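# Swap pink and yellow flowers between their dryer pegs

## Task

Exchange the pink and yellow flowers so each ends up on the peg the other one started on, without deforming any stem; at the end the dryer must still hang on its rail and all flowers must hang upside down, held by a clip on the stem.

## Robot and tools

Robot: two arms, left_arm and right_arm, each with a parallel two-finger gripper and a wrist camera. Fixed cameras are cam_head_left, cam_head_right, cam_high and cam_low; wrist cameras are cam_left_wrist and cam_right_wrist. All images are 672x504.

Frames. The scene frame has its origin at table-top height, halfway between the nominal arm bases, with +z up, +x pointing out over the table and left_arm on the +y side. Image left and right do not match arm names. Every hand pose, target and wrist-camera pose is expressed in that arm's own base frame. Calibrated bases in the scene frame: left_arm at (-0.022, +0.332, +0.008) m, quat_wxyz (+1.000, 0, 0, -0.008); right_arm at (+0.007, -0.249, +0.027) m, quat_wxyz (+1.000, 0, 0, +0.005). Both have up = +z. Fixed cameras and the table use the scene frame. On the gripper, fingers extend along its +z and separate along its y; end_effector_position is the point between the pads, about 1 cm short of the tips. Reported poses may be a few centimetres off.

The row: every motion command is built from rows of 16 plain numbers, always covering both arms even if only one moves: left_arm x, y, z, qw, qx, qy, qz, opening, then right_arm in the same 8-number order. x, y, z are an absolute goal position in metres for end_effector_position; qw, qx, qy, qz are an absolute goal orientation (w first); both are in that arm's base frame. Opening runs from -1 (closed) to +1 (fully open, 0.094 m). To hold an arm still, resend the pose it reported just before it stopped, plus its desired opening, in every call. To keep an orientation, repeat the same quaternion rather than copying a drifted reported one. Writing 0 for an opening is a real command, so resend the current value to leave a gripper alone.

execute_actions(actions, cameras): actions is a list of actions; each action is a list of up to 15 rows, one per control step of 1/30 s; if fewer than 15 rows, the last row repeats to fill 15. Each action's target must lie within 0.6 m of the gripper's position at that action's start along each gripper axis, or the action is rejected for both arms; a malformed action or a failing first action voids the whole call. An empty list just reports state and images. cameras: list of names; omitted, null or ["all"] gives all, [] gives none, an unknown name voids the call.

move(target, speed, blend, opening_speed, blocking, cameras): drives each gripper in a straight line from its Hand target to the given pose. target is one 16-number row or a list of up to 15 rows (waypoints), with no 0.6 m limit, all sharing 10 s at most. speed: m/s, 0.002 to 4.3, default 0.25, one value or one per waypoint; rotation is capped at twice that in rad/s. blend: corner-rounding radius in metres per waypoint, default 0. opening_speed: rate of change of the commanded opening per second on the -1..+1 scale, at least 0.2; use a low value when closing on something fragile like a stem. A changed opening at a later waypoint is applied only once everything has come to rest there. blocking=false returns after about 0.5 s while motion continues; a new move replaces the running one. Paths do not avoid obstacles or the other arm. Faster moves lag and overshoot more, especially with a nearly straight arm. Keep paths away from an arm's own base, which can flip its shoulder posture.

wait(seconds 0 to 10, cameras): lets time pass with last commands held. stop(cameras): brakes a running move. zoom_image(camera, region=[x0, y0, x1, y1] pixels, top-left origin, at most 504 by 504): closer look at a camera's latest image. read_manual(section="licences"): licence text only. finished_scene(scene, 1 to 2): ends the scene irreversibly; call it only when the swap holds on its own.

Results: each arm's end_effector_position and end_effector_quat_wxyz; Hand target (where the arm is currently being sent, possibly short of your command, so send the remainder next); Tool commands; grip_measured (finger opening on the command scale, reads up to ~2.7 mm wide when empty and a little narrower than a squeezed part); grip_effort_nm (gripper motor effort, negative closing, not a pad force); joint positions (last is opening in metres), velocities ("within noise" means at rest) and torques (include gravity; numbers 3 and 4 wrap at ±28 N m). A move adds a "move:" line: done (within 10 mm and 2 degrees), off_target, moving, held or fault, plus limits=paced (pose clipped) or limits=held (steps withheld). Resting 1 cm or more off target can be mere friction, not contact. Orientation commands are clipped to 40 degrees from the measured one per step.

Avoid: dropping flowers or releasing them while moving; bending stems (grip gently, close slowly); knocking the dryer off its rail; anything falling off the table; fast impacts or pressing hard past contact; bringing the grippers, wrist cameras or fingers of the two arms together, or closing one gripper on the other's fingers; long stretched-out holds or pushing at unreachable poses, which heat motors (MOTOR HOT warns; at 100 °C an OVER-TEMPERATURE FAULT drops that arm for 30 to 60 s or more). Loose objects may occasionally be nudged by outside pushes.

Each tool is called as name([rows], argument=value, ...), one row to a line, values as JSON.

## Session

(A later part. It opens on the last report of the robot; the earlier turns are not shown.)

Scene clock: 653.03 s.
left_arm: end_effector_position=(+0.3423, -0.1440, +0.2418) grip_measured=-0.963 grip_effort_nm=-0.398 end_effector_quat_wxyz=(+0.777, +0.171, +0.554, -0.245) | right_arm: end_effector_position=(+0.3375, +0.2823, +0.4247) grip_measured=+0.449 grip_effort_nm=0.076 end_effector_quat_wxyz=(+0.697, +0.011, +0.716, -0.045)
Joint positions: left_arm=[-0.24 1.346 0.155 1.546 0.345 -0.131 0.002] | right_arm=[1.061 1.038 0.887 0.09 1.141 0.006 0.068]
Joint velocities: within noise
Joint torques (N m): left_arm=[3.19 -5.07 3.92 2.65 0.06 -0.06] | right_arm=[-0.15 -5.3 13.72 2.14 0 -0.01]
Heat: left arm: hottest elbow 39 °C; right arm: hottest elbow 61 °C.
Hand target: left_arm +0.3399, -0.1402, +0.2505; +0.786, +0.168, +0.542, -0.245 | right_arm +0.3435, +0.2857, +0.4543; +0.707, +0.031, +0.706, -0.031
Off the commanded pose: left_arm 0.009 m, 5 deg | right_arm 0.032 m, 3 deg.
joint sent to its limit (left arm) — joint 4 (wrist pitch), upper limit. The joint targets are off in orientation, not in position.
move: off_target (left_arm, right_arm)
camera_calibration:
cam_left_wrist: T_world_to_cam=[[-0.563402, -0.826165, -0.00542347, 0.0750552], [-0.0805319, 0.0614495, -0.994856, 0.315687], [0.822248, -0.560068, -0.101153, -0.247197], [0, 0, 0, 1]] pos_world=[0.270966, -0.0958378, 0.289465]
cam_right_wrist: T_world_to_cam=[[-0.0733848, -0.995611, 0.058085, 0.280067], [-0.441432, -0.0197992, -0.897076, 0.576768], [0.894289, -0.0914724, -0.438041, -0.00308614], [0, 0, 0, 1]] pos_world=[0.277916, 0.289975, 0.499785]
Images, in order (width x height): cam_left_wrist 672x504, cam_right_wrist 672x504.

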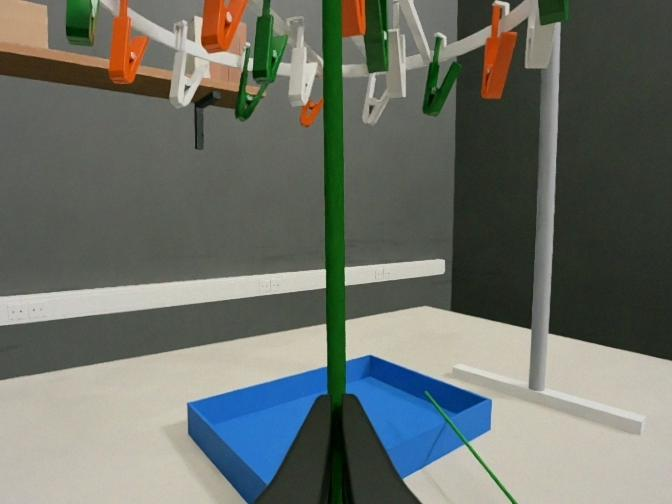

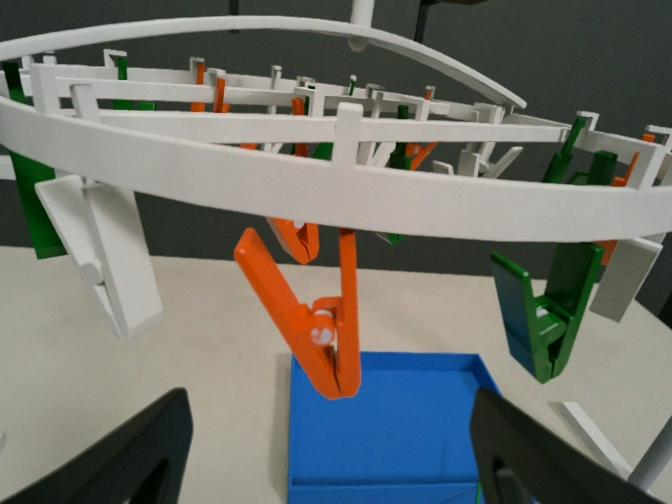

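move([
  [0.34,-0.14,0.250,0.7999,0.1638,0.5194,-0.2522,-0.97,0.350,0.288,0.469,0.7064,0.0308,0.7064,-0.0308,0.45],
  [0.34,-0.14,0.250,0.7999,0.1638,0.5194,-0.2522,-0.97,0.378,0.289,0.469,0.7064,0.0308,0.7064,-0.0308,0.45],
], speed=[0.06,0.08], cameras=["cam_right_wrist","cam_left_wrist"])

zoom_image(camera="cam_left_wrist", region=[60, 0, 300, 130])

Scene clock: 658.03 s.
left_arm: end_effector_position=(+0.3423, -0.1440, +0.2418) grip_measured=-0.963 grip_effort_nm=-0.398 end_effector_quat_wxyz=(+0.777, +0.171, +0.554, -0.245) | right_arm: end_effector_position=(+0.3705, +0.2857, +0.4404) grip_measured=+0.449 grip_effort_nm=0.071 end_effector_quat_wxyz=(+0.698, +0.016, +0.715, -0.040)
Joint positions: left_arm=[-0.24 1.346 0.155 1.546 0.345 -0.131 0.002] | right_arm=[0.985 1.09 0.959 0.085 1.065 0.006 0.068]
Joint velocities: within noise
Joint torques (N m): left_arm=[3.25 -5.07 3.93 2.66 0.06 -0.06] | right_arm=[-0.03 -6.18 13.79 1.62 -0.02 -0.02]
Heat: left arm: hottest elbow 39 °C; right arm: hottest elbow 62 °C.
Hand target: left_arm +0.3399, -0.1402, +0.2505; +0.786, +0.168, +0.542, -0.245 | right_arm +0.3765, +0.2879, +0.4683; +0.707, +0.031, +0.706, -0.031
Off the commanded pose: left_arm 0.009 m, 5 deg | right_arm 0.030 m, 2 deg.
joint sent to its limit (left arm) — joint 4 (wrist pitch), upper limit. The joint targets are off in orientation, not in position.
move: off_target (left_arm, right_arm)
camera_calibration:
cam_left_wrist: T_world_to_cam=[[-0.563402, -0.826165, -0.00542347, 0.0750552], [-0.0805319, 0.0614495, -0.994856, 0.315687], [0.822248, -0.560068, -0.101153, -0.247197], [0, 0, 0, 1]] pos_world=[0.270966, -0.0958378, 0.289465]
cam_right_wrist: T_world_to_cam=[[-0.0733231, -0.996366, 0.0433418, 0.291643], [-0.437749, -0.0068953, -0.899071, 0.601298], [0.896102, -0.0848955, -0.435653, -0.0289195], [0, 0, 0, 1]] pos_world=[0.310516, 0.292274, 0.51537]
Images, in order (width x height): cam_left_wrist 672x504, cam_right_wrist 672x504.

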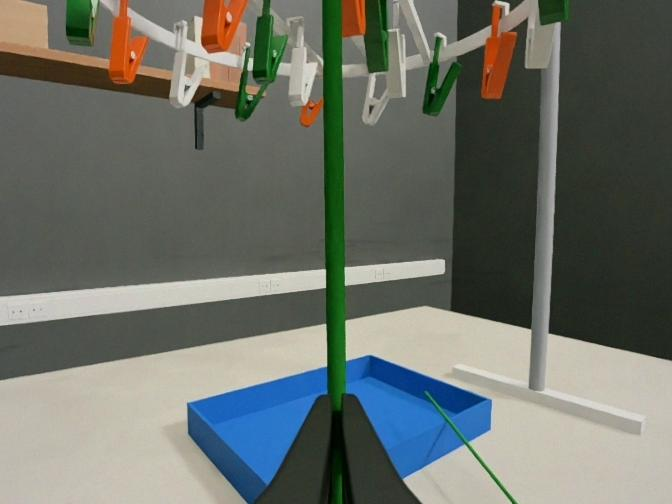

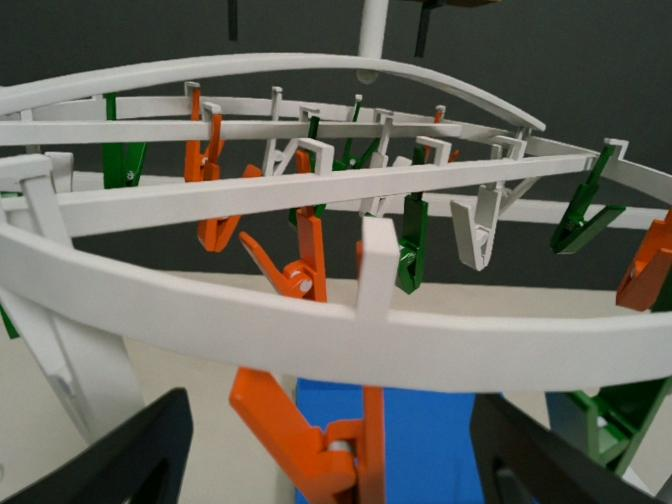

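Scaled by 2.100 from the camera's 672x504 image, which has a finer 960x720 frame.

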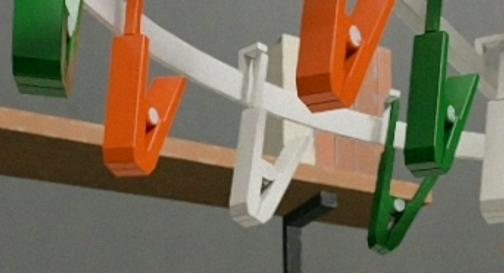

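move([
  [0.34,-0.14,0.250,0.7999,0.1638,0.5194,-0.2522,-0.97,0.382,0.288,0.476,0.7064,0.0308,0.7064,-0.0308,0.45],
  [0.34,-0.14,0.250,0.7999,0.1638,0.5194,-0.2522,-0.97,0.382,0.288,0.476,0.7064,0.0308,0.7064,-0.0308,-0.68],
], speed=0.06, opening_speed=0.5, cameras=["cam_right_wrist"])

zoom_image(camera="cam_right_wrist", region=[180, 250, 500, 504])

Scene clock: 664.83 s.
left_arm: end_effector_position=(+0.3423, -0.1440, +0.2418) grip_measured=-0.963 grip_effort_nm=-0.403 end_effector_quat_wxyz=(+0.777, +0.171, +0.554, -0.246) | right_arm: end_effector_position=(+0.3741, +0.2849, +0.4492) grip_measured=-0.576 grip_effort_nm=-1.004 end_effector_quat_wxyz=(+0.699, +0.018, +0.714, -0.037)
Joint positions: left_arm=[-0.24 1.346 0.155 1.546 0.345 -0.131 0.002] | right_arm=[0.975 1.09 0.979 0.073 1.054 0.006 0.02]
Joint velocities: within noise
Joint torques (N m): left_arm=[3.25 -5.01 3.9 2.66 0.06 -0.06] | right_arm=[-0.09 -6.36 13.85 1.39 0 -0.05]
Heat: left arm: hottest elbow 39 °C; right arm: hottest elbow 62 °C.
Hand target: left_arm +0.3399, -0.1402, +0.2505; +0.786, +0.168, +0.542, -0.245 | right_arm +0.3807, +0.2869, +0.4754; +0.707, +0.031, +0.706, -0.031
Off the commanded pose: left_arm 0.009 m, 5 deg | right_arm 0.028 m, 2 deg.
joint sent to its limit (left arm) — joint 4 (wrist pitch), upper limit. The joint targets are off in orientation, not in position.
move: off_target (left_arm, right_arm); target 2's new opening was sent with right_arm's hand 0.028 m and 2 deg from that target
camera_calibration:
cam_right_wrist: T_world_to_cam=[[-0.0720171, -0.996745, 0.0362303, 0.293548], [-0.434075, -0.00138275, -0.900876, 0.608559], [0.897994, -0.0806051, -0.432562, -0.0317567], [0, 0, 0, 1]] pos_world=[0.313818, 0.290875, 0.523864]
Images, in order (width x height): cam_right_wrist 672x504.

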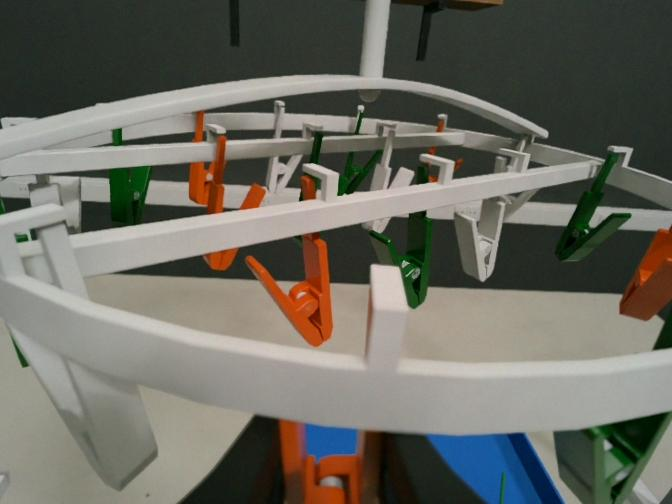

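Scaled by 1.575 from the camera's 672x504 image, which has a finer 960x720 frame.

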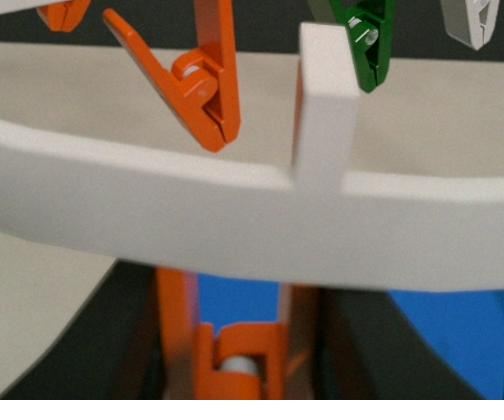

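move(target=[0.34,-0.14,0.305,0.7999,0.1638,0.5194,-0.2522,-0.97,0.382,0.288,0.476,0.7064,0.0308,0.7064,-0.0308,-0.68], speed=0.15, cameras=["cam_left_wrist"])

zoom_image(camera="cam_left_wrist", region=[240, 40, 440, 200])

Scene clock: 673.03 s.
left_arm: end_effector_position=(+0.3305, -0.1410, +0.2841) grip_measured=-0.963 grip_effort_nm=-0.398 end_effector_quat_wxyz=(+0.788, +0.167, +0.536, -0.252) | right_arm: end_effector_position=(+0.3741, +0.2849, +0.4492) grip_measured=-0.577 grip_effort_nm=-1.038 end_effector_quat_wxyz=(+0.699, +0.018, +0.714, -0.037)
Joint positions: left_arm=[-0.239 1.098 0.165 1.336 0.345 -0.152 0.002] | right_arm=[0.975 1.09 0.979 0.073 1.054 0.006 0.02]
Joint velocities: within noise
Joint torques (N m): left_arm=[3.31 -3.49 8.68 1.44 0.03 -0.07] | right_arm=[-0.09 -6.3 13.79 1.42 0.01 -0.04]
Heat: left arm: hottest elbow 38 °C; right arm: hottest elbow 61 °C.
Hand target: left_arm +0.3390, -0.1398, +0.3049; +0.800, +0.164, +0.519, -0.252 | right_arm +0.3807, +0.2869, +0.4754; +0.707, +0.031, +0.706, -0.031
Off the commanded pose: left_arm 0.023 m, 2 deg | right_arm 0.028 m, 2 deg.
move: off_target (left_arm, right_arm)
camera_calibration:
cam_left_wrist: T_world_to_cam=[[-0.568883, -0.822412, -0.00312208, 0.0728594], [-0.0446921, 0.0347048, -0.998398, 0.341946], [0.821203, -0.567832, -0.0564983, -0.244959], [0, 0, 0, 1]] pos_world=[0.257892, -0.0910424, 0.327786]
Images, in order (width x height): cam_left_wrist 672x504.

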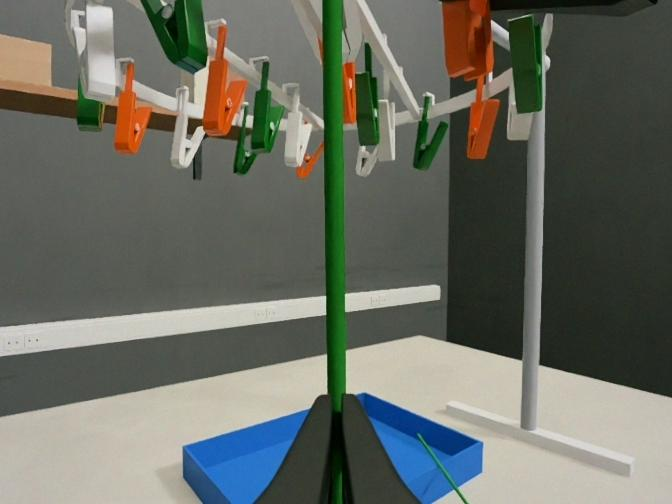

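Scaled by 2.520 from the camera's 672x504 image, which has a finer 960x720 frame.

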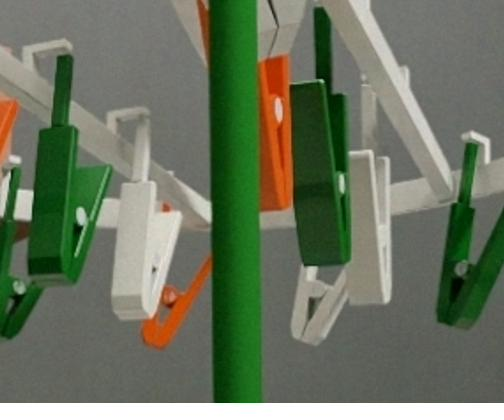

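zoom_image(camera="cam_left_wrist", region=[420, 0, 580, 130])

Scaled by 3.150 from the camera's 672x504 image, which has a finer 960x720 frame.

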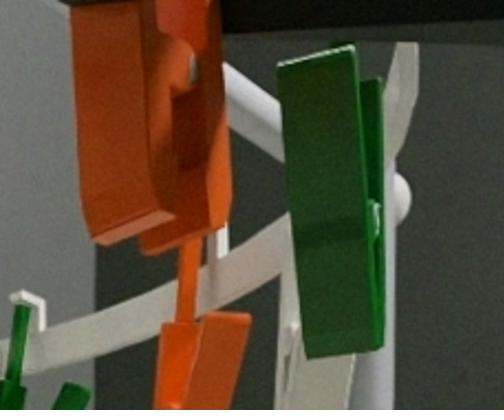

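move([
  [0.35,-0.165,0.255,0.7999,0.1638,0.5194,-0.2522,-0.97,0.382,0.288,0.476,0.7064,0.0308,0.7064,-0.0308,-0.68],
  [0.4065,-0.285,0.255,0.7999,0.1638,0.5194,-0.2522,-0.97,0.382,0.288,0.476,0.7064,0.0308,0.7064,-0.0308,-0.68],
], speed=0.12, cameras=["cam_left_wrist","cam_low"])

zoom_image(camera="cam_low", region=[250, 110, 390, 280])

Scene clock: 685.03 s.
left_arm: end_effector_position=(+0.4011, -0.2772, +0.2445) grip_measured=-0.963 grip_effort_nm=-0.398 end_effector_quat_wxyz=(+0.788, +0.165, +0.537, -0.251) | right_arm: end_effector_position=(+0.3741, +0.2849, +0.4492) grip_measured=-0.577 grip_effort_nm=-1.028 end_effector_quat_wxyz=(+0.699, +0.018, +0.714, -0.037)
Joint positions: left_arm=[-0.603 1.622 0.454 1.546 0.003 -0.012 0.002] | right_arm=[0.975 1.09 0.979 0.073 1.054 0.006 0.02]
Joint velocities: within noise
Joint torques (N m): left_arm=[1.96 -7.06 6.53 2.67 -0.07 0.16] | right_arm=[-0.21 -6.3 13.83 1.39 0.01 -0.04]
Heat: left arm: hottest elbow 39 °C; right arm: hottest elbow 60 °C.
Hand target: left_arm +0.4061, -0.2847, +0.2549; +0.799, +0.164, +0.520, -0.252 | right_arm +0.3807, +0.2869, +0.4754; +0.707, +0.031, +0.706, -0.031
Off the commanded pose: left_arm 0.014 m, 2 deg | right_arm 0.028 m, 2 deg.
joint sent to its limit (left arm) — joint 4 (wrist pitch), upper limit. The joint targets still meet the commanded pose.
move: off_target (left_arm, right_arm)
camera_calibration:
cam_left_wrist: T_world_to_cam=[[-0.564415, -0.82549, -0.0011019, -0.00229106], [-0.0458651, 0.0326922, -0.998413, 0.310222], [0.824216, -0.563469, -0.0563131, -0.382491], [0, 0, 0, 1]] pos_world=[0.32819, -0.227555, 0.288188]
Images, in order (width x height): cam_low 672x504, cam_left_wrist 672x504.

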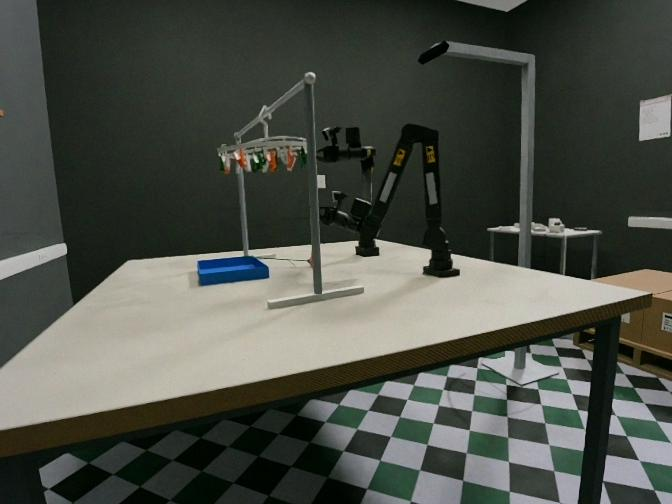

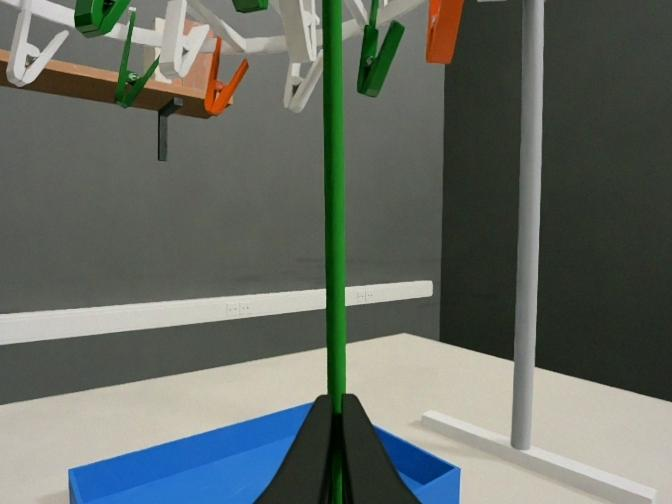

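Scaled by 2.965 from the camera's 672x504 image, which has a finer 960x720 frame.

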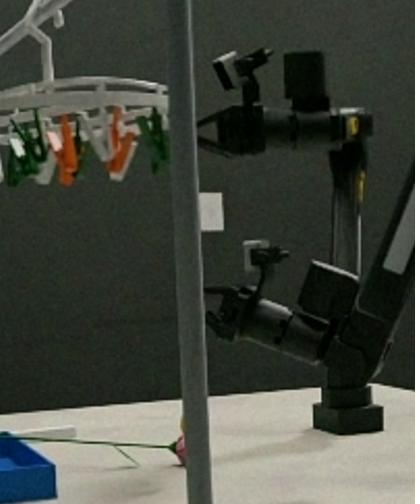

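move(target=[0.405,-0.285,0.300,0.7999,0.1638,0.5194,-0.2522,-0.97,0.382,0.288,0.476,0.7064,0.0308,0.7064,-0.0308,-0.68], speed=0.05, cameras=["cam_left_wrist","cam_right_wrist"])

zoom_image(camera="cam_right_wrist", region=[180, 250, 500, 504])

Scene clock: 689.10 s.
left_arm: end_effector_position=(+0.4006, -0.2766, +0.2783) grip_measured=-0.963 grip_effort_nm=-0.393 end_effector_quat_wxyz=(+0.788, +0.165, +0.538, -0.249) | right_arm: end_effector_position=(+0.3741, +0.2849, +0.4492) grip_measured=-0.577 grip_effort_nm=-1.028 end_effector_quat_wxyz=(+0.699, +0.018, +0.714, -0.037)
Joint positions: left_arm=[-0.603 1.486 0.467 1.393 0 -0.01 0.002] | right_arm=[0.975 1.09 0.979 0.073 1.054 0.006 0.02]
Joint velocities: within noise
Joint torques (N m): left_arm=[1.85 -8.59 7.92 1.47 -0.06 0.17] | right_arm=[-0.15 -6.3 13.79 1.42 0 -0.05]
Heat: left arm: hottest elbow 40 °C; right arm: hottest elbow 59 °C.
Hand target: left_arm +0.4041, -0.2844, +0.3000; +0.800, +0.164, +0.519, -0.252 | right_arm +0.3807, +0.2869, +0.4754; +0.707, +0.031, +0.706, -0.031
Off the commanded pose: left_arm 0.024 m, 3 deg | right_arm 0.028 m, 2 deg.
move: off_target (left_arm, right_arm)
camera_calibration:
cam_left_wrist: T_world_to_cam=[[-0.562348, -0.826898, -0.00207639, -0.00291868], [-0.0482058, 0.0352899, -0.998214, 0.345538], [0.825494, -0.561244, -0.0597065, -0.378891], [0, 0, 0, 1]] pos_world=[0.327788, -0.227258, 0.322293]
cam_right_wrist: T_world_to_cam=[[-0.0720171, -0.996745, 0.0362303, 0.293548], [-0.434075, -0.00138275, -0.900876, 0.608559], [0.897994, -0.0806051, -0.432562, -0.0317567], [0, 0, 0, 1]] pos_world=[0.313818, 0.290875, 0.523864]
Images, in order (width x height): cam_left_wrist 672x504, cam_right_wrist 672x504.

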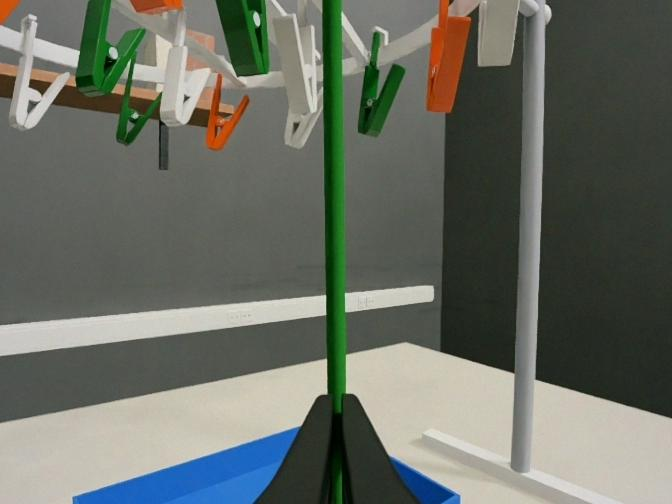

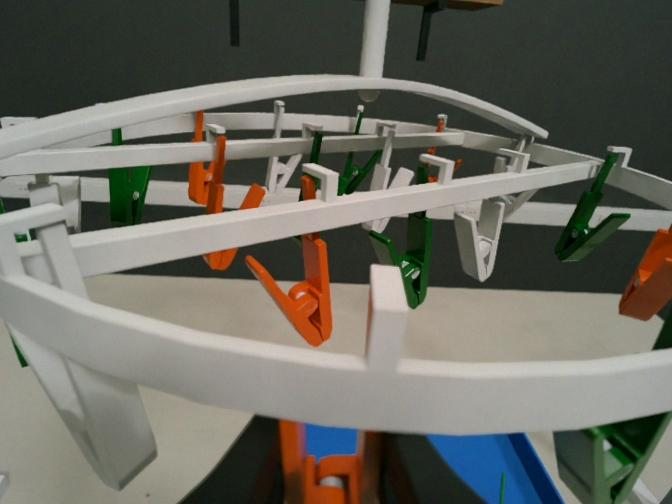

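Scaled by 1.575 from the camera's 672x504 image, which has a finer 960x720 frame.

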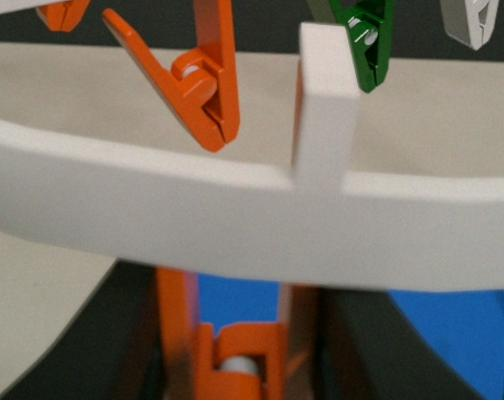

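move(target=[0.405,-0.285,0.313,0.7999,0.1638,0.5194,-0.2522,-0.97,0.382,0.288,0.476,0.7064,0.0308,0.7064,-0.0308,-0.68], speed=0.04, cameras=["cam_left_wrist","cam_right_wrist","cam_head_left"])

zoom_image(camera="cam_right_wrist", region=[180, 250, 500, 504])

zoom_image(camera="cam_left_wrist", region=[260, 0, 420, 100])

Scene clock: 692.33 s.
left_arm: end_effector_position=(+0.4007, -0.2767, +0.2892) grip_measured=-0.963 grip_effort_nm=-0.398 end_effector_quat_wxyz=(+0.787, +0.165, +0.540, -0.249) | right_arm: end_effector_position=(+0.3741, +0.2849, +0.4492) grip_measured=-0.577 grip_effort_nm=-1.038 end_effector_quat_wxyz=(+0.699, +0.018, +0.714, -0.037)
Joint positions: left_arm=[-0.603 1.444 0.475 1.34 0 -0.009 0.002] | right_arm=[0.975 1.09 0.979 0.073 1.054 0.006 0.02]
Joint velocities: within noise
Joint torques (N m): left_arm=[1.85 -8.41 8.43 1.51 -0.06 0.17] | right_arm=[-0.21 -6.18 13.79 1.4 0 -0.03]
Heat: left arm: hottest elbow 40 °C; right arm: hottest elbow 59 °C.
Hand target: left_arm +0.4040, -0.2843, +0.3130; +0.800, +0.164, +0.519, -0.252 | right_arm +0.3807, +0.2869, +0.4754; +0.707, +0.031, +0.706, -0.031
Off the commanded pose: left_arm 0.026 m, 3 deg | right_arm 0.028 m, 2 deg.
move: off_target (left_arm, right_arm)
camera_calibration:
cam_left_wrist: T_world_to_cam=[[-0.56223, -0.826978, -0.0023888, -0.0029012], [-0.0505946, 0.0372802, -0.998023, 0.357913], [0.825432, -0.560998, -0.0628006, -0.377389], [0, 0, 0, 1]] pos_world=[0.327986, -0.227457, 0.333498]
cam_right_wrist: T_world_to_cam=[[-0.0720171, -0.996745, 0.0362303, 0.293548], [-0.434075, -0.00138275, -0.900876, 0.608559], [0.897994, -0.0806051, -0.432562, -0.0317567], [0, 0, 0, 1]] pos_world=[0.313818, 0.290875, 0.523864]
Images, in order (width x height): cam_head_left 672x504, cam_left_wrist 672x504, cam_right_wrist 672x504.

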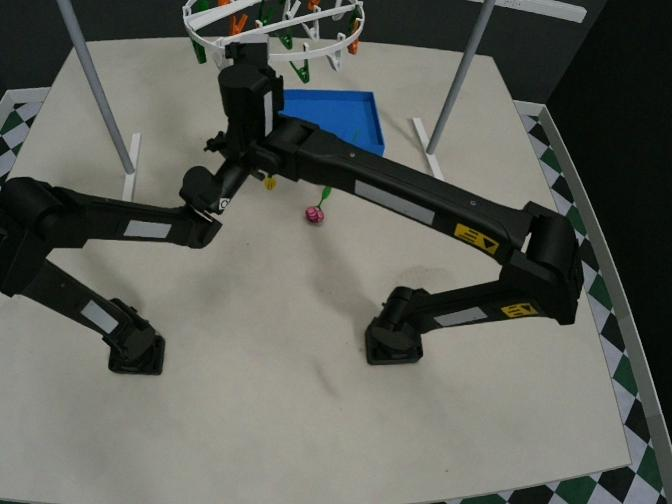

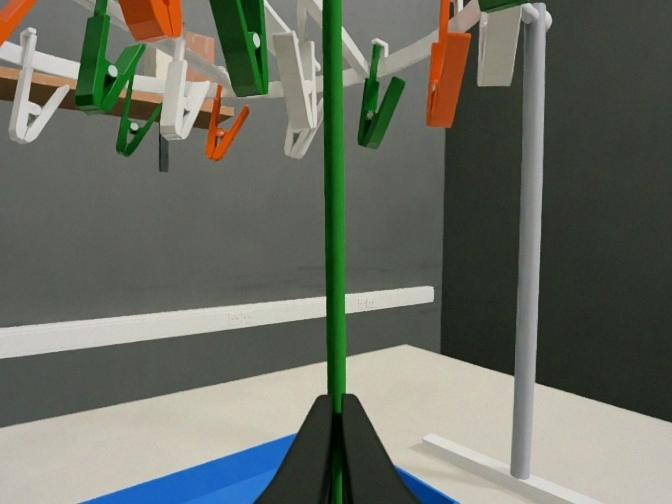

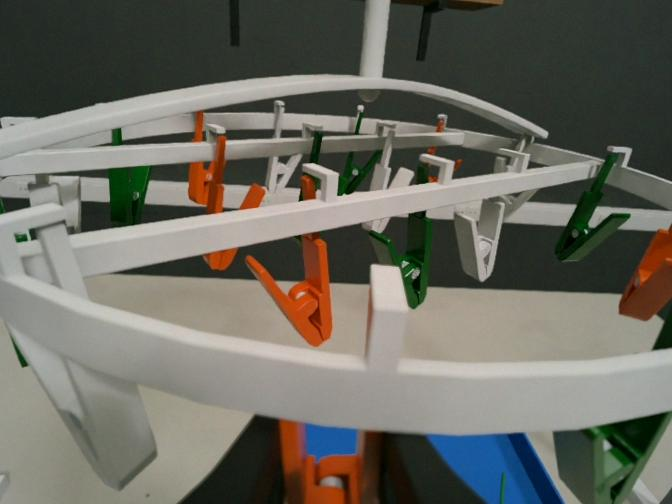

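Scaled by 1.575 from the camera's 672x504 image, which has a finer 960x720 frame.

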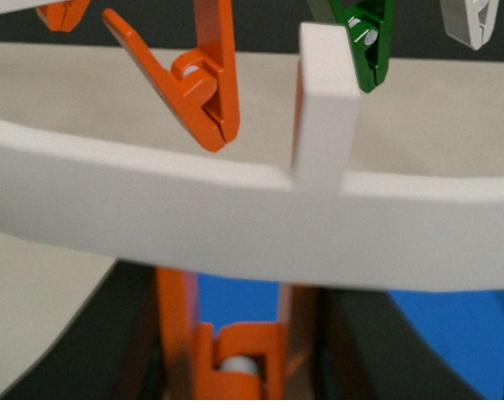

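Scaled by 3.150 from the camera's 672x504 image, which has a finer 960x720 frame.

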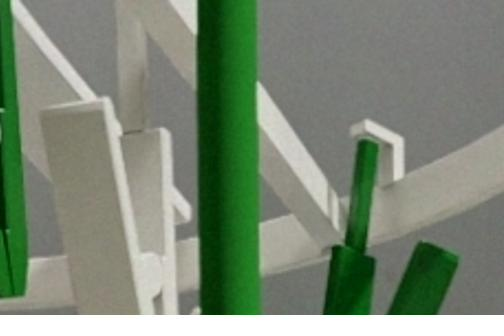

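move([
  [0.405,-0.285,0.318,0.7999,0.1638,0.5194,-0.2522,-0.97,0.382,0.288,0.476,0.7064,0.0308,0.7064,-0.0308,-0.68],
  [0.405,-0.285,0.318,0.7999,0.1638,0.5194,-0.2522,-0.97,0.382,0.288,0.476,0.7064,0.0308,0.7064,-0.0308,0.3],
], speed=0.04, opening_speed=0.5, cameras=["cam_left_wrist","cam_right_wrist"])

move(target=[0.405,-0.285,0.305,0.7999,0.1638,0.5194,-0.2522,-0.97,0.382,0.288,0.476,0.7064,0.0308,0.7064,-0.0308,0.3], speed=0.03, cameras=["cam_left_wrist","cam_right_wrist"])

Scene clock: 699.50 s.
left_arm: end_effector_position=(+0.4002, -0.2764, +0.2915) grip_measured=-0.963 grip_effort_nm=-0.398 end_effector_quat_wxyz=(+0.786, +0.166, +0.542, -0.249) | right_arm: end_effector_position=(+0.3741, +0.2849, +0.4492) grip_measured=+0.298 grip_effort_nm=0.076 end_effector_quat_wxyz=(+0.699, +0.018, +0.714, -0.037)
Joint positions: left_arm=[-0.603 1.429 0.475 1.319 0 -0.009 0.002] | right_arm=[0.975 1.09 0.979 0.073 1.054 0.006 0.061]
Joint velocities: within noise
Joint torques (N m): left_arm=[1.85 -8.47 8.8 1.47 -0.06 0.17] | right_arm=[-0.26 -6.36 13.82 1.44 0.01 -0.03]
Heat: left arm: hottest elbow 40 °C; right arm: hottest elbow 59 °C.
Hand target: left_arm +0.4038, -0.2841, +0.3181; +0.800, +0.164, +0.519, -0.252 | right_arm +0.3807, +0.2869, +0.4754; +0.707, +0.031, +0.706, -0.031
Off the commanded pose: left_arm 0.028 m, 3 deg | right_arm 0.028 m, 2 deg.
move: off_target (left_arm, right_arm); target 2's new opening was sent with right_arm's hand 0.028 m and 2 deg from that target
camera_calibration:
cam_left_wrist: T_world_to_cam=[[-0.562314, -0.82692, -0.00244732, -0.0028371], [-0.0549385, 0.0403115, -0.997676, 0.362689], [0.825097, -0.560873, -0.0680975, -0.374929], [0, 0, 0, 1]] pos_world=[0.327683, -0.227254, 0.336308]
cam_right_wrist: T_world_to_cam=[[-0.0720171, -0.996745, 0.0362303, 0.293548], [-0.434075, -0.00138275, -0.900876, 0.608559], [0.897994, -0.0806051, -0.432562, -0.0317567], [0, 0, 0, 1]] pos_world=[0.313818, 0.290875, 0.523864]
Images, in order (width x height): cam_left_wrist 672x504, cam_right_wrist 672x504.

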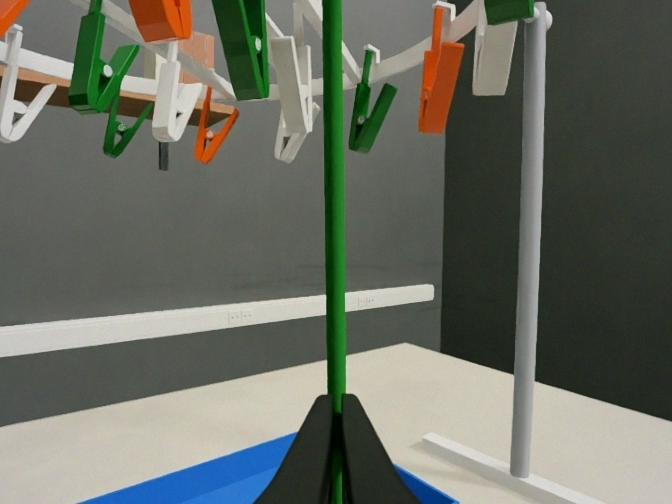

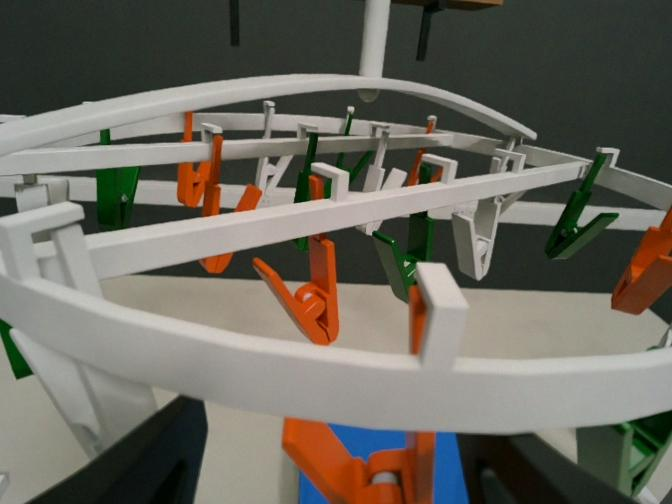

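Scene clock: 700.47 s.
left_arm: end_effector_position=(+0.4005, -0.2764, +0.2902) grip_measured=-0.963 grip_effort_nm=-0.393 end_effector_quat_wxyz=(+0.788, +0.165, +0.538, -0.249) | right_arm: end_effector_position=(+0.3741, +0.2849, +0.4492) grip_measured=+0.299 grip_effort_nm=0.071 end_effector_quat_wxyz=(+0.699, +0.018, +0.714, -0.037)
Joint positions: left_arm=[-0.603 1.443 0.475 1.342 0 -0.009 0.002] | right_arm=[0.975 1.09 0.979 0.073 1.054 0.006 0.061]
Joint velocities: within noise
Joint torques (N m): left_arm=[1.85 -6.3 8.05 2.62 -0.05 0.16] | right_arm=[-0.26 -6.24 13.82 1.37 0.02 -0.02]
Heat: left arm: hottest elbow 40 °C; right arm: hottest elbow 59 °C.
Hand target: left_arm +0.4044, -0.2845, +0.3048; +0.800, +0.164, +0.520, -0.252 | right_arm +0.3807, +0.2869, +0.4754; +0.707, +0.031, +0.706, -0.031
Off the commanded pose: left_arm 0.018 m, 3 deg | right_arm 0.028 m, 2 deg.
move: off_target (left_arm, right_arm)
camera_calibration:
cam_left_wrist: T_world_to_cam=[[-0.561941, -0.827174, -0.0022431, -0.00306519], [-0.0477981, 0.0351786, -0.998237, 0.357252], [0.825795, -0.560843, -0.0593057, -0.378102], [0, 0, 0, 1]] pos_world=[0.327588, -0.227159, 0.334192]
cam_right_wrist: T_world_to_cam=[[-0.0720171, -0.996745, 0.0362303, 0.293548], [-0.434075, -0.00138275, -0.900876, 0.608559], [0.897994, -0.0806051, -0.432562, -0.0317567], [0, 0, 0, 1]] pos_world=[0.313818, 0.290875, 0.523864]
Images, in order (width x height): cam_left_wrist 672x504, cam_right_wrist 672x504.

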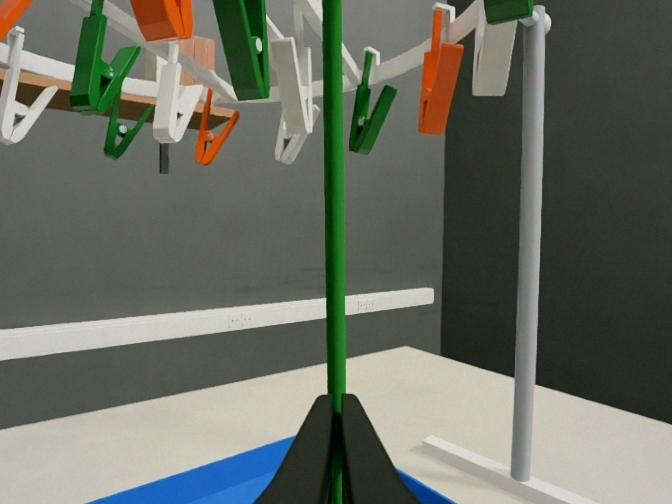

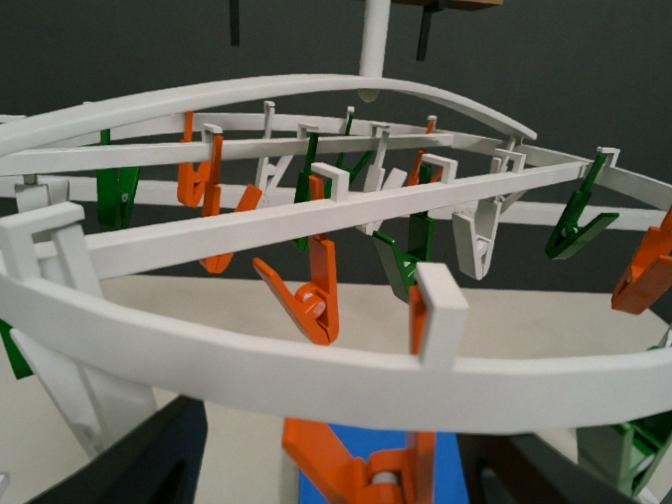

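move(target=[0.405,-0.285,0.305,0.7999,0.1638,0.5194,-0.2522,-0.97,0.30,0.290,0.476,0.7064,0.0308,0.7064,-0.0308,0.4], speed=0.12, cameras=["cam_right_wrist"])

zoom_image(camera="cam_right_wrist", region=[200, 200, 520, 504])

Scene clock: 705.47 s.
left_arm: end_effector_position=(+0.4004, -0.2764, +0.2903) grip_measured=-0.963 grip_effort_nm=-0.403 end_effector_quat_wxyz=(+0.788, +0.165, +0.538, -0.249) | right_arm: end_effector_position=(+0.3033, +0.2881, +0.4782) grip_measured=+0.399 grip_effort_nm=0.066 end_effector_quat_wxyz=(+0.708, +0.039, +0.705, -0.028)
Joint positions: left_arm=[-0.603 1.443 0.475 1.343 0 -0.009 0.002] | right_arm=[1.163 1.004 0.979 0.036 1.258 0.006 0.066]
Joint velocities: within noise
Joint torques (N m): left_arm=[1.9 -6.3 8.05 2.69 -0.05 0.17] | right_arm=[1.2 -5.95 8.99 1.25 0.08 -0.04]
Heat: left arm: hottest elbow 41 °C; right arm: hottest elbow 59 °C.
Hand target: left_arm +0.4044, -0.2845, +0.3048; +0.800, +0.164, +0.520, -0.252 | right_arm +0.3001, +0.2899, +0.4761; +0.707, +0.031, +0.706, -0.031
Off the commanded pose: left_arm 0.018 m, 3 deg | right_arm 0.004 m, 1 deg.
move: off_target (left_arm)
camera_calibration:
cam_right_wrist: T_world_to_cam=[[-0.0891632, -0.99599, -0.00732731, 0.316439], [-0.410129, 0.0434177, -0.910993, 0.588771], [0.907658, -0.0782219, -0.412356, 0.0313896], [0, 0, 0, 1]] pos_world=[0.241196, 0.292062, 0.551629]
Images, in order (width x height): cam_right_wrist 672x504.

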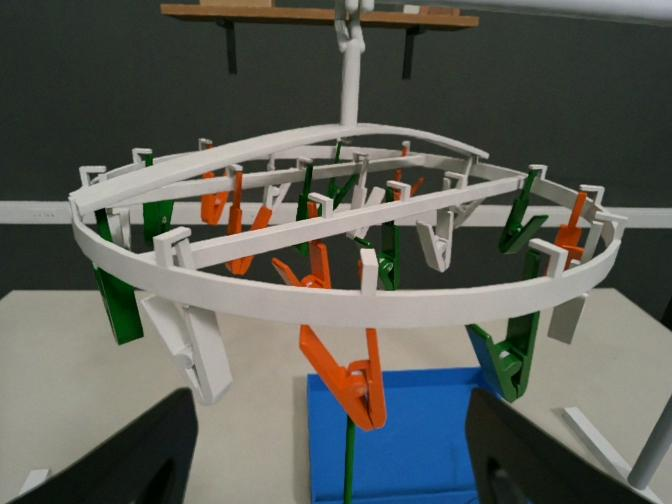

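Scaled by 1.575 from the camera's 672x504 image, which has a finer 960x720 frame.

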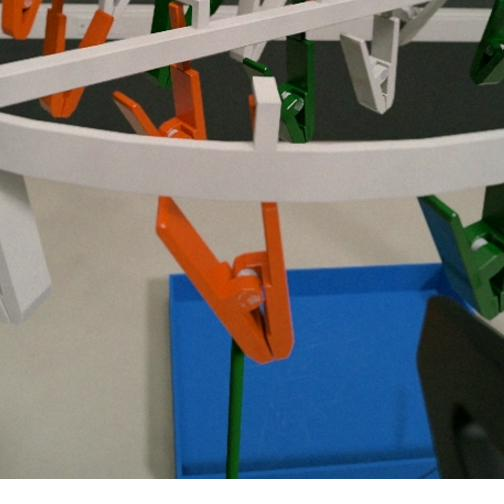

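move([
  [0.403,-0.284,0.252,0.7999,0.1638,0.5194,-0.2522,-0.97,0.30,0.288,0.445,0.7064,0.0308,0.7064,-0.0308,0.45],
  [0.400,-0.281,0.250,0.7999,0.1638,0.5194,-0.2522,-0.97,0.350,0.288,0.469,0.7064,0.0308,0.7064,-0.0308,0.45],
  [0.400,-0.281,0.250,0.7999,0.1638,0.5194,-0.2522,-0.97,0.378,0.289,0.469,0.7064,0.0308,0.7064,-0.0308,0.45],
  [0.400,-0.281,0.250,0.7999,0.1638,0.5194,-0.2522,-0.97,0.382,0.288,0.476,0.7064,0.0308,0.7064,-0.0308,0.45],
  [0.400,-0.281,0.250,0.7999,0.1638,0.5194,-0.2522,-0.97,0.382,0.288,0.476,0.7064,0.0308,0.7064,-0.0308,-0.68],
], speed=[0.06,0.08,0.08,0.06,0.06], opening_speed=0.5, cameras=["cam_right_wrist","cam_left_wrist"])

zoom_image(camera="cam_right_wrist", region=[180, 250, 500, 504])

Scene clock: 728.17 s.
left_arm: end_effector_position=(+0.4033, -0.2788, +0.2492) grip_measured=-0.963 grip_effort_nm=-0.398 end_effector_quat_wxyz=(+0.792, +0.163, +0.532, -0.251) | right_arm: end_effector_position=(+0.3740, +0.2848, +0.4491) grip_measured=-0.575 grip_effort_nm=-1.009 end_effector_quat_wxyz=(+0.699, +0.018, +0.714, -0.037)
Joint positions: left_arm=[-0.604 1.621 0.465 1.546 0 -0.009 0.002] | right_arm=[0.975 1.09 0.979 0.072 1.054 0.006 0.02]
Joint velocities: within noise
Joint torques (N m): left_arm=[2.02 -7.77 4.18 2.66 0.01 0.15] | right_arm=[-0.03 -6.36 13.74 1.44 -0.03 -0.03]
Heat: left arm: hottest elbow 41 °C; right arm: hottest elbow 57 °C.
Hand target: left_arm +0.4000, -0.2810, +0.2504; +0.796, +0.166, +0.526, -0.251 | right_arm +0.3806, +0.2869, +0.4753; +0.707, +0.031, +0.706, -0.031
Off the commanded pose: left_arm 0.004 m, 2 deg | right_arm 0.028 m, 2 deg.
joint sent to its limit (left arm) — joint 4 (wrist pitch), upper limit. The joint targets still meet the commanded pose.
move: off_target (right_arm); target 5's new opening was sent with right_arm's hand 0.028 m and 2 deg from that target
camera_calibration:
cam_left_wrist: T_world_to_cam=[[-0.562442, -0.826833, -0.00249188, -0.00326066], [-0.0350712, 0.0268675, -0.999024, 0.309303], [0.826092, -0.561806, -0.0441095, -0.388314], [0, 0, 0, 1]] pos_world=[0.329797, -0.229163, 0.291864]
cam_right_wrist: T_world_to_cam=[[-0.0727669, -0.996681, 0.0365033, 0.293621], [-0.434269, -0.00128534, -0.900782, 0.608543], [0.897839, -0.0813994, -0.432734, -0.031386], [0, 0, 0, 1]] pos_world=[0.313817, 0.290874, 0.523864]
Images, in order (width x height): cam_left_wrist 672x504, cam_right_wrist 672x504.

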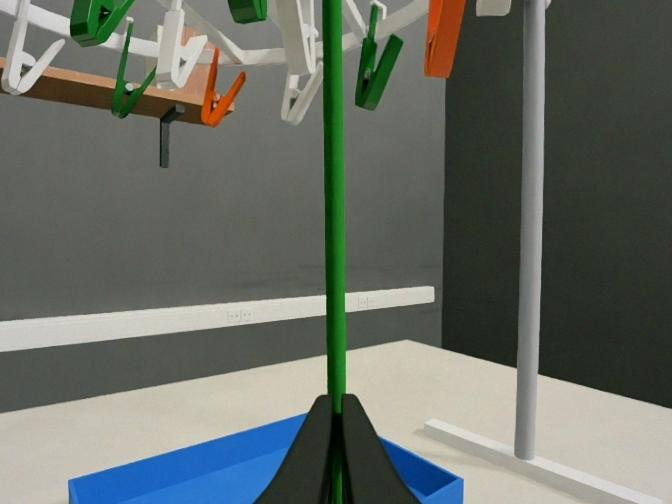

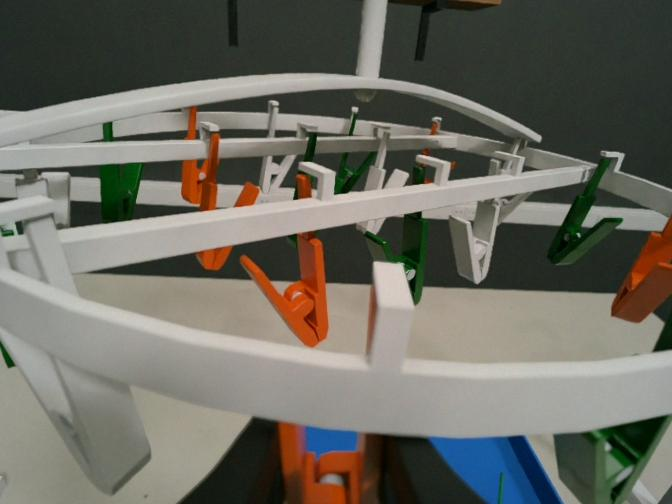

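Scaled by 1.575 from the camera's 672x504 image, which has a finer 960x720 frame.

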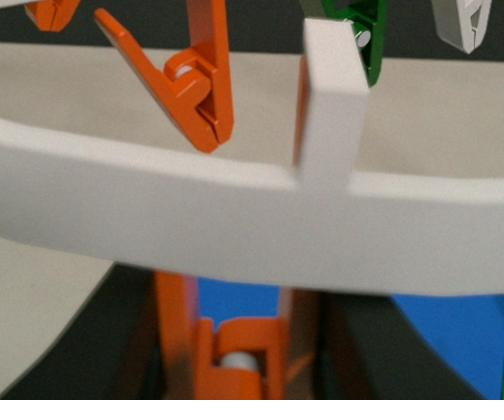

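move([
  [0.370,-0.20,0.250,0.7999,0.1638,0.5194,-0.2522,-0.97,0.382,0.288,0.476,0.7064,0.0308,0.7064,-0.0308,-0.68],
  [0.36,-0.13,0.31,0.7304,0.2686,0.4653,-0.4217,-0.97,0.382,0.288,0.476,0.7064,0.0308,0.7064,-0.0308,-0.68],
], speed=0.2, cameras=["cam_left_wrist"])

zoom_image(camera="cam_left_wrist", region=[340, 40, 480, 180])

Scene clock: 738.17 s.
left_arm: end_effector_position=(+0.3542, -0.1333, +0.2897) grip_measured=-0.963 grip_effort_nm=-0.393 end_effector_quat_wxyz=(+0.702, +0.259, +0.522, -0.410) | right_arm: end_effector_position=(+0.3740, +0.2848, +0.4491) grip_measured=-0.576 grip_effort_nm=-1.023 end_effector_quat_wxyz=(+0.699, +0.018, +0.714, -0.037)
Joint positions: left_arm=[0.012 1.314 0.327 1.549 0.922 -0.532 0.002] | right_arm=[0.975 1.09 0.979 0.072 1.054 0.006 0.02]
Joint velocities: within noise
Joint torques (N m): left_arm=[3.25 -5.89 7.69 2.1 -0.15 -0.06] | right_arm=[-0.21 -6.3 13.82 1.47 -0.03 -0.03]
Heat: left arm: hottest elbow 41 °C; right arm: hottest elbow 57 °C.
Hand target: left_arm +0.3592, -0.1304, +0.3101; +0.718, +0.269, +0.501, -0.401 | right_arm +0.3806, +0.2869, +0.4753; +0.707, +0.031, +0.706, -0.031
Off the commanded pose: left_arm 0.021 m, 7 deg | right_arm 0.028 m, 2 deg.
joint sent to its limit (left arm) — joint 4 (wrist pitch), upper limit. The joint targets are off in orientation, not in position.
move: off_target (left_arm, right_arm)
camera_calibration:
cam_left_wrist: T_world_to_cam=[[-0.840912, -0.538629, 0.0523945, 0.210706], [-0.101537, 0.0619368, -0.992902, 0.370502], [0.531561, -0.840263, -0.106774, -0.178899], [0, 0, 0, 1]] pos_world=[0.309901, -0.0597776, 0.337731]
Images, in order (width x height): cam_left_wrist 672x504.

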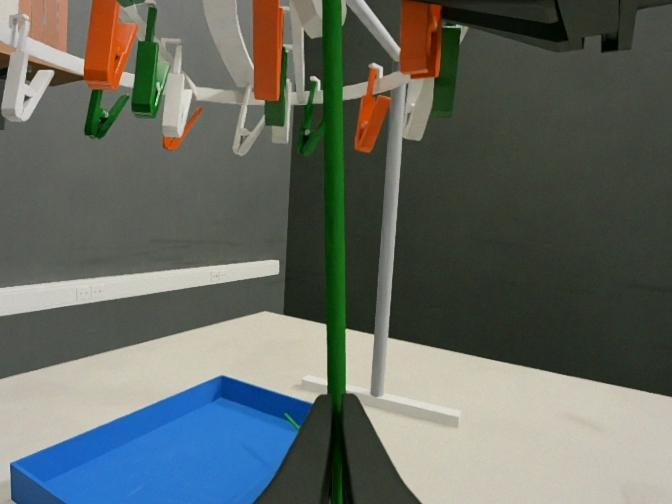

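Scaled by 3.600 from the camera's 672x504 image, which has a finer 960x720 frame.

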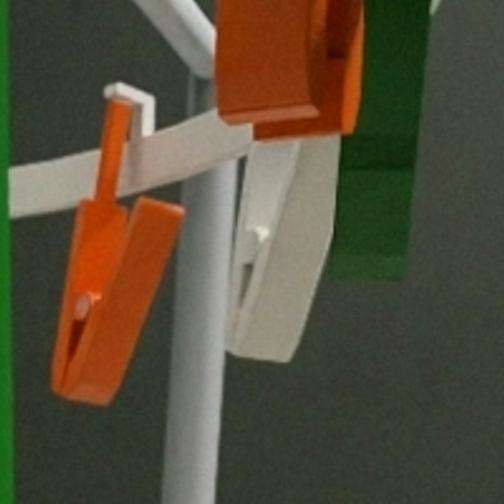

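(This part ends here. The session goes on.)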